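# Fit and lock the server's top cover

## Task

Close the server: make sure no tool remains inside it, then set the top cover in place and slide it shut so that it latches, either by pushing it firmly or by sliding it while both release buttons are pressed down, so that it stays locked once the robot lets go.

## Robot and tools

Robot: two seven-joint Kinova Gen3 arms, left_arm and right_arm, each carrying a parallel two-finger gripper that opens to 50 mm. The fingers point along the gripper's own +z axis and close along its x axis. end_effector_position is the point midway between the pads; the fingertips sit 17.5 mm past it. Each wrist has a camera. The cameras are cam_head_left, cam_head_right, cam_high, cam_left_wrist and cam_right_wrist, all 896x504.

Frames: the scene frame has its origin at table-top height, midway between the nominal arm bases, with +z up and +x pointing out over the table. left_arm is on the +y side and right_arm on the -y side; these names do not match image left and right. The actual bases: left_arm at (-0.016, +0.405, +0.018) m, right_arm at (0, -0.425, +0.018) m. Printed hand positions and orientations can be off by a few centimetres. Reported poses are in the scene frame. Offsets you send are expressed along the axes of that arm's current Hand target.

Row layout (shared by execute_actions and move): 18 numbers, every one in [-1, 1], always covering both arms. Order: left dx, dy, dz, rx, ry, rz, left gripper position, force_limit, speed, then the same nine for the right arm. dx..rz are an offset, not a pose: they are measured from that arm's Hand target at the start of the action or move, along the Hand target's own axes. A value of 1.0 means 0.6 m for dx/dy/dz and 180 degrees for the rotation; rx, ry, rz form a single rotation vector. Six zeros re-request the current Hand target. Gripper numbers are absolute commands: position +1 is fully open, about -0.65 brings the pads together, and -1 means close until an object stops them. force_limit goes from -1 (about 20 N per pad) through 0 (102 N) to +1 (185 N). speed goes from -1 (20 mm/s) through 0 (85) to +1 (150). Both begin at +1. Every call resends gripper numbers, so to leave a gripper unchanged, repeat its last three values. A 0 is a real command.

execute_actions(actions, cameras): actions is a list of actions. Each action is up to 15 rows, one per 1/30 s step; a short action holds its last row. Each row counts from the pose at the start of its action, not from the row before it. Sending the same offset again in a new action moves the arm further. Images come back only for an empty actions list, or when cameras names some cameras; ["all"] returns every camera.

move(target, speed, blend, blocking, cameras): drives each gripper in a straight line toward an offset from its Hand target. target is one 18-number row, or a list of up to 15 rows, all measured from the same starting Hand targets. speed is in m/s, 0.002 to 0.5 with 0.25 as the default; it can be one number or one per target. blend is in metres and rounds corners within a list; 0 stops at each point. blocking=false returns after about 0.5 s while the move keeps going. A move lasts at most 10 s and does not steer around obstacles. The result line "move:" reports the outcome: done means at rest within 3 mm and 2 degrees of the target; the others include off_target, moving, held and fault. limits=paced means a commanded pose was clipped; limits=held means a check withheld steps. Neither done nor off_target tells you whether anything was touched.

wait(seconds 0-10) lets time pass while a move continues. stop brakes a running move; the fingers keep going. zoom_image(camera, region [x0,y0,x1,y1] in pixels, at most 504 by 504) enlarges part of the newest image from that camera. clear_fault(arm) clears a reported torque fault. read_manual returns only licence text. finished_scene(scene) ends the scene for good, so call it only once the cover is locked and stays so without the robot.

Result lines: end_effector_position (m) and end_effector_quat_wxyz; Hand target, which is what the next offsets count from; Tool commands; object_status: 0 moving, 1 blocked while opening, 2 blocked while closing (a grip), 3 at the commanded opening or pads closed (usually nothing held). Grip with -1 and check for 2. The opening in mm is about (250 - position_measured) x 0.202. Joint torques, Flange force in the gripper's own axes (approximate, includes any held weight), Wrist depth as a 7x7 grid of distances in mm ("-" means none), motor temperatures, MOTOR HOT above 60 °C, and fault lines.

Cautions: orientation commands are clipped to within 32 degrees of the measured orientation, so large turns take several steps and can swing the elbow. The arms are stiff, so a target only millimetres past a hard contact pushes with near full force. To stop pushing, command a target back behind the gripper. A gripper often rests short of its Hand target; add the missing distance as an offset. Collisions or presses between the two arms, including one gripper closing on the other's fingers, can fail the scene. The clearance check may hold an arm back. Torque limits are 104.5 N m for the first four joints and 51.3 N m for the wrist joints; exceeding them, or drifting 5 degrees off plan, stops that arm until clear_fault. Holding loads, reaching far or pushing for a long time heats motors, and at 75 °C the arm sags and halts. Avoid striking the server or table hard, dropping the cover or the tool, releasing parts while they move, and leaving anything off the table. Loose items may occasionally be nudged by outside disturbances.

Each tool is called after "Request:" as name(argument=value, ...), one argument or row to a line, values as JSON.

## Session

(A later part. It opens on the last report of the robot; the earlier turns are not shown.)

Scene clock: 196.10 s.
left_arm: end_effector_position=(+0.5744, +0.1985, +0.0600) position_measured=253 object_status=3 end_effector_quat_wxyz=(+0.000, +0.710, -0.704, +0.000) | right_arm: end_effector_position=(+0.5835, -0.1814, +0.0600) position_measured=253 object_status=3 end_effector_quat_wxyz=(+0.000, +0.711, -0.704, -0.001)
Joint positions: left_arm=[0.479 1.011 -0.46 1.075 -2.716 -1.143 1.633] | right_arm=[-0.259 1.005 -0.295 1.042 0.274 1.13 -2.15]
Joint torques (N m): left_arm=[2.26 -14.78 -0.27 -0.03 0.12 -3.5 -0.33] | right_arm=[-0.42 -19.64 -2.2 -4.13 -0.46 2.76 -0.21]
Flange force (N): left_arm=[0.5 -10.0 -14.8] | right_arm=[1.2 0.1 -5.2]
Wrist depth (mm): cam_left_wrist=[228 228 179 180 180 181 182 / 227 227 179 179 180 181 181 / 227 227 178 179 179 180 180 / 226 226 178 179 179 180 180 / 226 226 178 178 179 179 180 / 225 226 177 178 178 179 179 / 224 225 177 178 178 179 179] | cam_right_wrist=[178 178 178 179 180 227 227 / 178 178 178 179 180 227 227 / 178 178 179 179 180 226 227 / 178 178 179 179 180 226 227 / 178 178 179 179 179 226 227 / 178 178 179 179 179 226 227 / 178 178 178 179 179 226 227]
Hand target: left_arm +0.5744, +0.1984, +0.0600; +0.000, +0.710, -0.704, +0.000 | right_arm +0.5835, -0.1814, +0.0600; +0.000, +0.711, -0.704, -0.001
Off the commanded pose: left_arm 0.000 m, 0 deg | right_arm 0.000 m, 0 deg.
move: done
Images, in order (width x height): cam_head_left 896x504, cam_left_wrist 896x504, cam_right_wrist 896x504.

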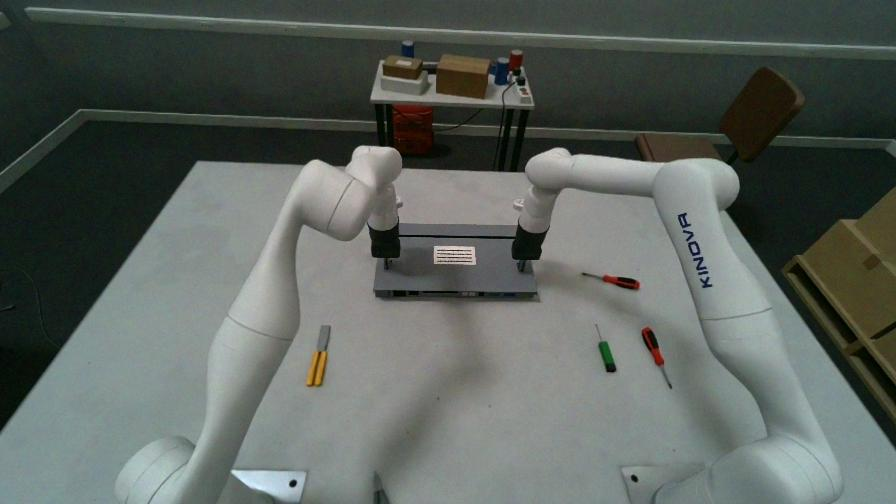

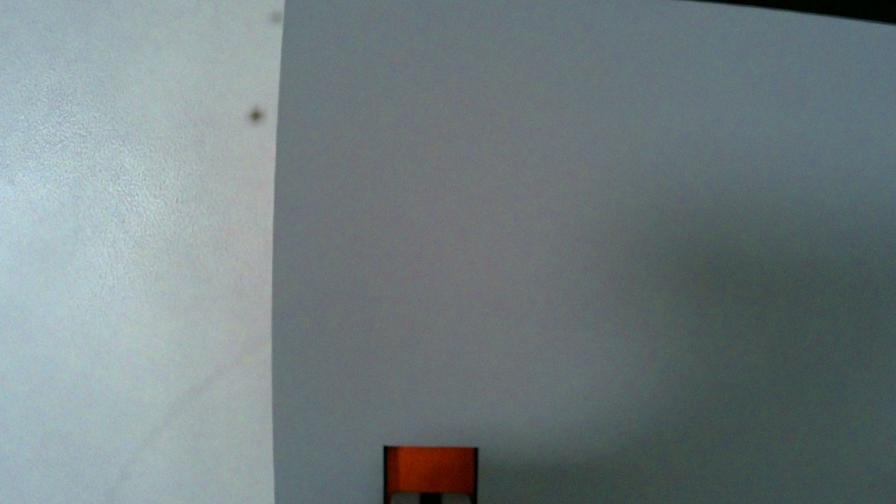

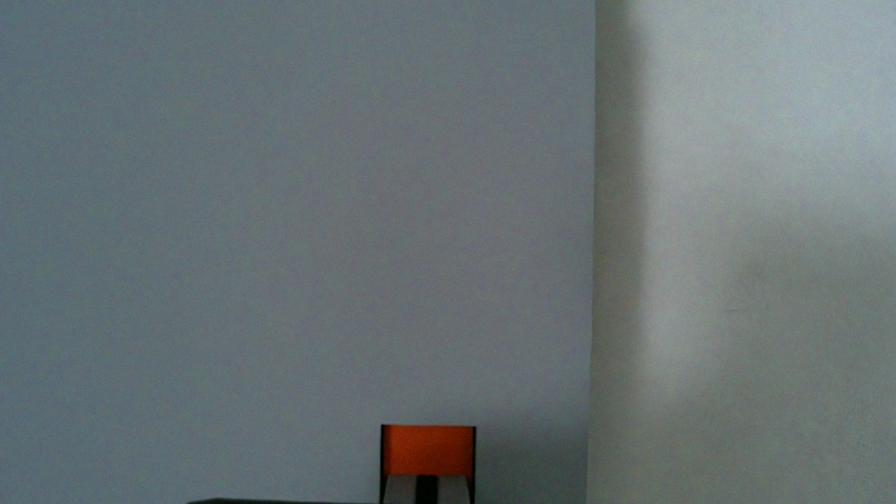

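Request:
move(
  target=[0,0.0067,0.003,0,0,0,-0.7,0,0,0,0.0067,0,0,0,0,-0.7,0,0],
  speed=0.02,
  cameras=["cam_left_wrist"],
)

Scene clock: 197.33 s.
left_arm: end_effector_position=(+0.5704, +0.1984, +0.0582) position_measured=253 object_status=3 end_effector_quat_wxyz=(+0.000, +0.710, -0.704, +0.000) | right_arm: end_effector_position=(+0.5795, -0.1814, +0.0600) position_measured=253 object_status=3 end_effector_quat_wxyz=(+0.000, +0.711, -0.704, -0.001)
Joint positions: left_arm=[0.484 1.005 -0.46 1.097 -2.714 -1.129 1.63] | right_arm=[-0.26 0.996 -0.295 1.063 0.274 1.119 -2.155]
Joint torques (N m): left_arm=[2.33 -13.88 -0.24 0.9 -0.18 -3.8 -0.41] | right_arm=[-1.86 -20.6 -3.89 -2.12 -1.71 4.68 -0.31]
Flange force (N): left_arm=[1.2 -11.9 -15.8] | right_arm=[0.8 -7.2 -0.9]
Wrist depth (mm): cam_left_wrist=[226 227 181 181 181 182 182 / 226 226 181 180 181 181 182 / 225 226 180 180 180 181 181 / 225 225 179 180 180 180 181 / 224 224 179 179 179 180 180 / 223 224 178 179 179 179 180 / 222 223 178 179 179 179 179] | cam_right_wrist=[179 179 179 179 180 227 227 / 179 179 179 179 180 226 227 / 178 179 179 179 180 227 227 / 179 179 179 179 180 227 227 / 178 179 179 179 180 226 227 / 178 179 179 179 180 226 227 / 178 179 179 179 180 226 227]
Hand target: left_arm +0.5704, +0.1984, +0.0582; +0.000, +0.710, -0.704, +0.000 | right_arm +0.5795, -0.1814, +0.0600; +0.000, +0.711, -0.704, -0.001
Off the commanded pose: left_arm 0.000 m, 0 deg | right_arm 0.000 m, 0 deg.
move: done
Images, in order (width x height): cam_left_wrist 896x504.

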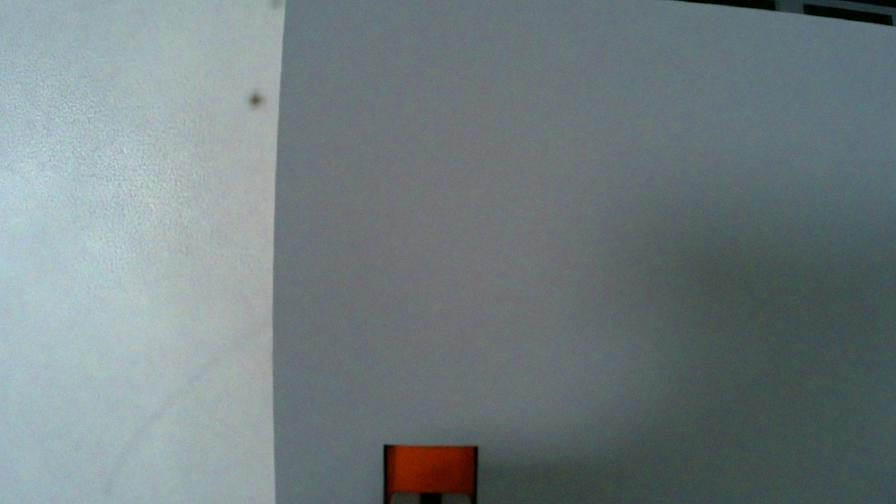

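Request:
move(
  target=[0,-0.0367,-0.002,0,0,0,-0.7,0,0,0,-0.0367,0,0,0,0,-0.7,0,0],
  speed=0.025,
  cameras=["cam_left_wrist","cam_right_wrist"],
)

Scene clock: 198.63 s.
left_arm: end_effector_position=(+0.5924, +0.1986, +0.0594) position_measured=253 object_status=3 end_effector_quat_wxyz=(+0.000, +0.710, -0.704, +0.000) | right_arm: end_effector_position=(+0.6015, -0.1812, +0.0599) position_measured=253 object_status=3 end_effector_quat_wxyz=(+0.000, +0.711, -0.704, -0.001)
Joint positions: left_arm=[0.453 1.051 -0.457 0.982 -2.716 -1.191 1.645] | right_arm=[-0.259 1.047 -0.293 0.946 0.273 1.182 -2.125]
Joint torques (N m): left_arm=[-0.86 -22.08 -4.02 -8.33 -0.15 1.9 -0.34] | right_arm=[2.02 -23.85 -0.16 -11.51 1.49 -1.96 -0.28]
Flange force (N): left_arm=[-0.3 7.1 -9.4] | right_arm=[4.0 17.4 -5.2]
Wrist depth (mm): cam_left_wrist=[226 226 180 180 181 182 224 / 225 225 180 180 180 181 181 / 224 225 179 180 180 181 181 / 224 225 179 179 180 180 180 / 224 224 179 179 179 180 180 / 223 224 178 179 179 180 180 / 223 223 178 178 179 179 179] | cam_right_wrist=[178 178 178 179 179 226 226 / 178 178 178 179 179 226 226 / 178 178 178 179 179 226 227 / 178 178 178 179 179 226 227 / 178 178 178 179 179 226 226 / 177 178 178 179 179 226 226 / 178 178 178 179 179 226 226]
Hand target: left_arm +0.5924, +0.1986, +0.0594; +0.000, +0.710, -0.704, +0.000 | right_arm +0.6015, -0.1812, +0.0599; +0.000, +0.711, -0.704, -0.001
Off the commanded pose: left_arm 0.000 m, 0 deg | right_arm 0.000 m, 0 deg.
move: done
Images, in order (width x height): cam_left_wrist 896x504, cam_right_wrist 896x504.

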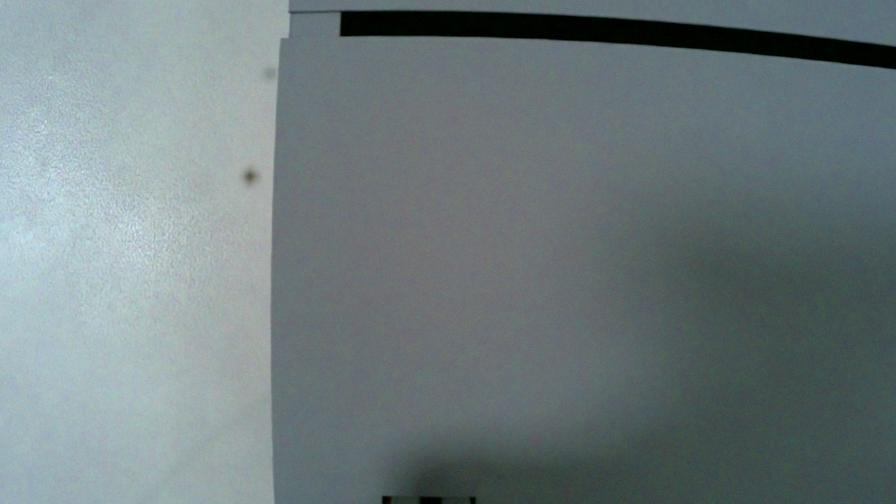

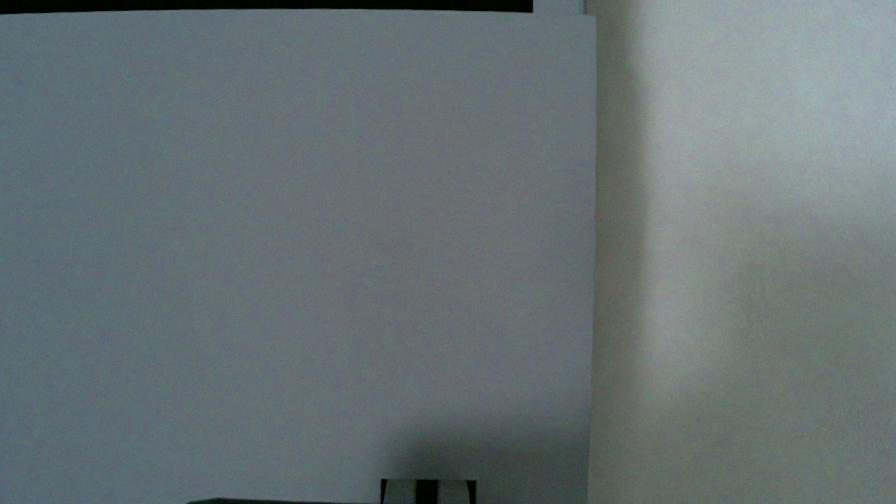

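Request:
move(
  target=[0,-0.0108,0.0005,0,0,0,-0.7,0,0,0,-0.0117,0,0,0,0,-0.7,0,0],
  speed=0.02,
  cameras=["cam_left_wrist","cam_right_wrist"],
)

Request:
zoom_image(
  camera="cam_right_wrist",
  region=[400, 0, 620, 60],
)

Scene clock: 199.53 s.
left_arm: end_effector_position=(+0.5989, +0.1987, +0.0591) position_measured=253 object_status=3 end_effector_quat_wxyz=(+0.000, +0.710, -0.704, +0.000) | right_arm: end_effector_position=(+0.6085, -0.1811, +0.0599) position_measured=253 object_status=3 end_effector_quat_wxyz=(+0.000, +0.711, -0.704, -0.001)
Joint positions: left_arm=[0.444 1.066 -0.456 0.946 -2.717 -1.209 1.65] | right_arm=[-0.26 1.064 -0.293 0.906 0.272 1.204 -2.115]
Joint torques (N m): left_arm=[-0.65 -20.03 -3.41 -9.38 0.32 3.51 -0.41] | right_arm=[3.42 -22.9 1.33 -13.76 2.63 -4.44 -0.34]
Flange force (N): left_arm=[-2.7 13.3 -14.7] | right_arm=[5.1 25.9 -10.0]
Wrist depth (mm): cam_left_wrist=[225 226 180 180 181 181 182 / 225 225 179 180 180 181 181 / 225 225 179 180 180 181 181 / 224 225 179 179 179 180 180 / 224 224 179 179 179 180 180 / 223 223 178 179 179 179 180 / 223 223 178 178 179 179 179] | cam_right_wrist=[177 178 178 179 179 226 226 / 177 178 178 179 179 225 226 / 177 178 178 179 179 226 226 / 178 178 178 179 179 226 226 / 178 178 178 179 179 226 226 / 178 178 178 179 179 226 226 / 178 178 178 179 179 226 226]
Hand target: left_arm +0.5989, +0.1987, +0.0591; +0.000, +0.710, -0.704, +0.000 | right_arm +0.6085, -0.1811, +0.0599; +0.000, +0.711, -0.704, -0.001
Off the commanded pose: left_arm 0.000 m, 0 deg | right_arm 0.000 m, 0 deg.
move: done
Images, in order (width x height): cam_left_wrist 896x504, cam_right_wrist 896x504.

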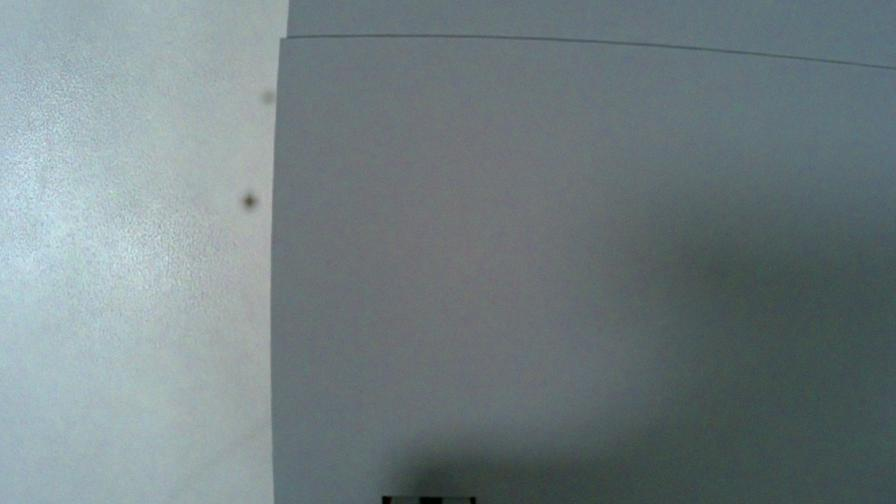

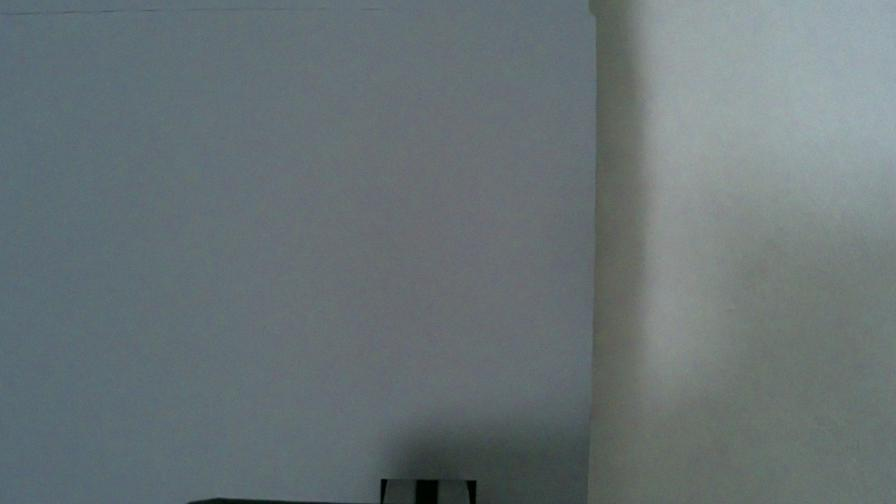

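Scaled by 2.291 from the camera's 896x504 image, which has a finer 1280x720 frame.

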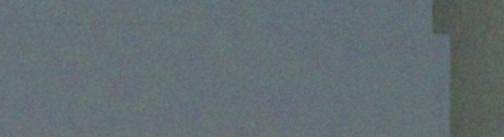

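Request:
move(
  target=[
    [0,-0.0042,0,0,0,0,-0.7,0,0,0,-0.0025,0,0,0,0,-0.7,0,0],
    [0,-0.0025,0,0,0,0,-0.7,0,0,0,0.0,0,0,0,0,-0.7,0,0],
    [0,-0.0025,-0.03,0,0,0,-0.7,0,0,0,0.0,-0.03,0,0,0,-0.7,0,0],
    [0,-0.0025,-0.12,0,0,0,-0.7,0,0,0,0.0,-0.12,0,0,0,-0.7,0,0],
  ],
  speed=[0.02,0.02,0.03,0.15],
  cameras=["cam_left_wrist","cam_right_wrist","cam_head_left","cam_high"],
)

Request:
zoom_image(
  camera="cam_head_left",
  region=[355, 220, 555, 330],
)

Scene clock: 201.93 s.
left_arm: end_effector_position=(+0.6004, +0.1987, +0.1311) position_measured=253 object_status=3 end_effector_quat_wxyz=(+0.000, +0.710, -0.704, +0.000) | right_arm: end_effector_position=(+0.6086, -0.1812, +0.1319) position_measured=253 object_status=3 end_effector_quat_wxyz=(+0.000, +0.711, -0.704, -0.001)
Joint positions: left_arm=[0.435 0.996 -0.469 0.852 -2.744 -1.364 1.678] | right_arm=[-0.265 0.994 -0.299 0.817 0.255 1.359 -2.097]
Joint torques (N m): left_arm=[0.52 -26.01 -3.18 -9.11 0.03 -0.25 -0.29] | right_arm=[0.34 -28.16 -1.85 -11.15 0.37 0.18 -0.21]
Flange force (N): left_arm=[-1.6 4.2 -0.1] | right_arm=[3.5 9.3 5.1]
Wrist depth (mm): cam_left_wrist=[296 297 252 252 252 253 254 / 296 297 251 251 252 253 253 / 295 296 251 251 251 252 252 / 295 296 250 251 251 251 252 / 294 295 250 250 251 251 251 / 294 294 249 249 250 251 251 / 294 293 249 249 249 250 250] | cam_right_wrist=[249 249 250 250 297 298 299 / 249 249 250 251 297 298 298 / 249 249 250 250 297 298 299 / 248 249 250 250 297 298 298 / 249 249 250 251 297 297 299 / 249 249 250 250 297 298 299 / 249 249 250 250 298 298 298]
Hand target: left_arm +0.6004, +0.1987, +0.1311; +0.000, +0.710, -0.704, +0.000 | right_arm +0.6086, -0.1812, +0.1319; +0.000, +0.711, -0.704, -0.001
Off the commanded pose: left_arm 0.000 m, 0 deg | right_arm 0.000 m, 0 deg.
move: done
Images, in order (width x height): cam_head_left 896x504, cam_high 896x504, cam_left_wrist 896x504, cam_right_wrist 896x504.

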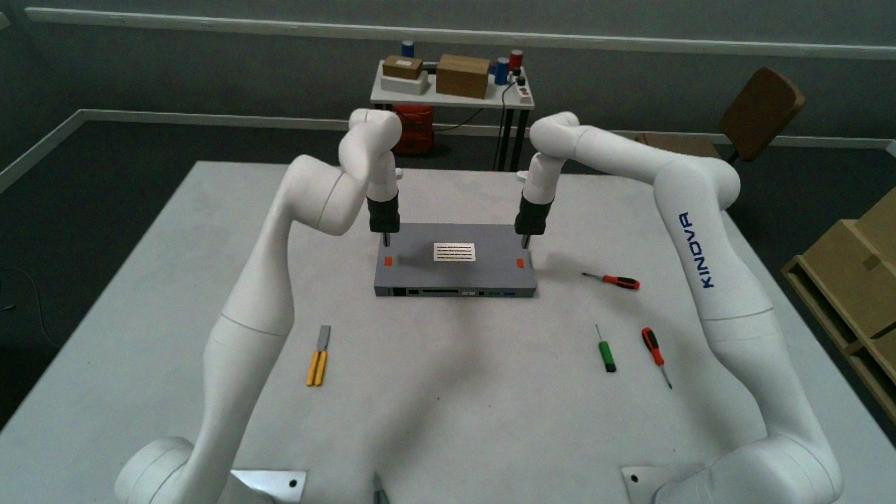

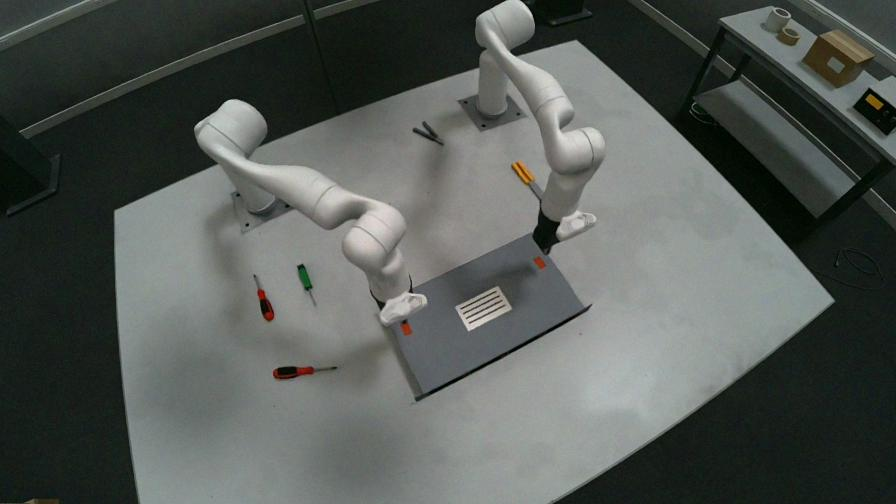

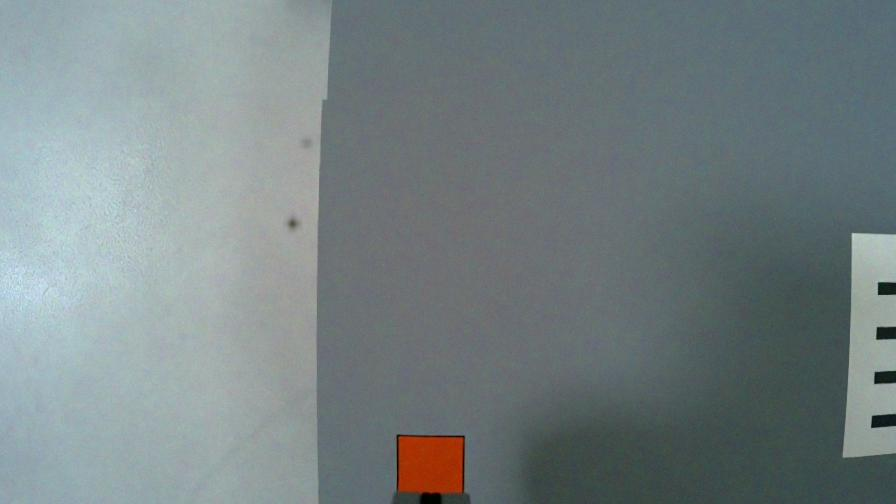

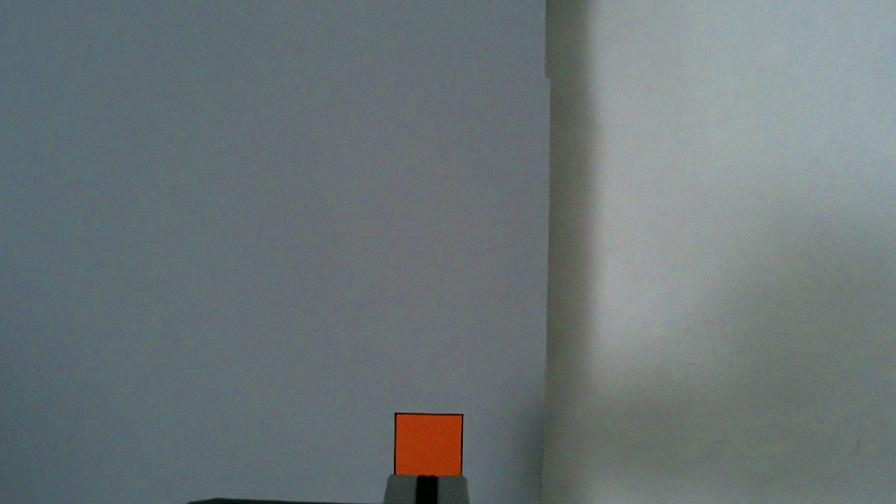

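Scaled by 2.520 from the camera's 896x504 image, which has a finer 1280x720 frame.

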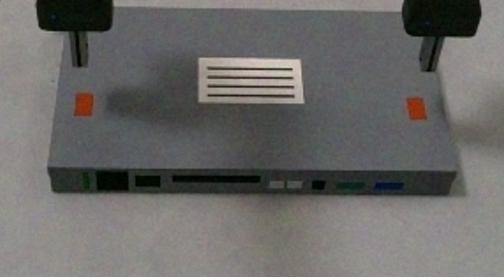

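Request:
finished_scene(
  scene=1,
)

The scene is finished: the task was done.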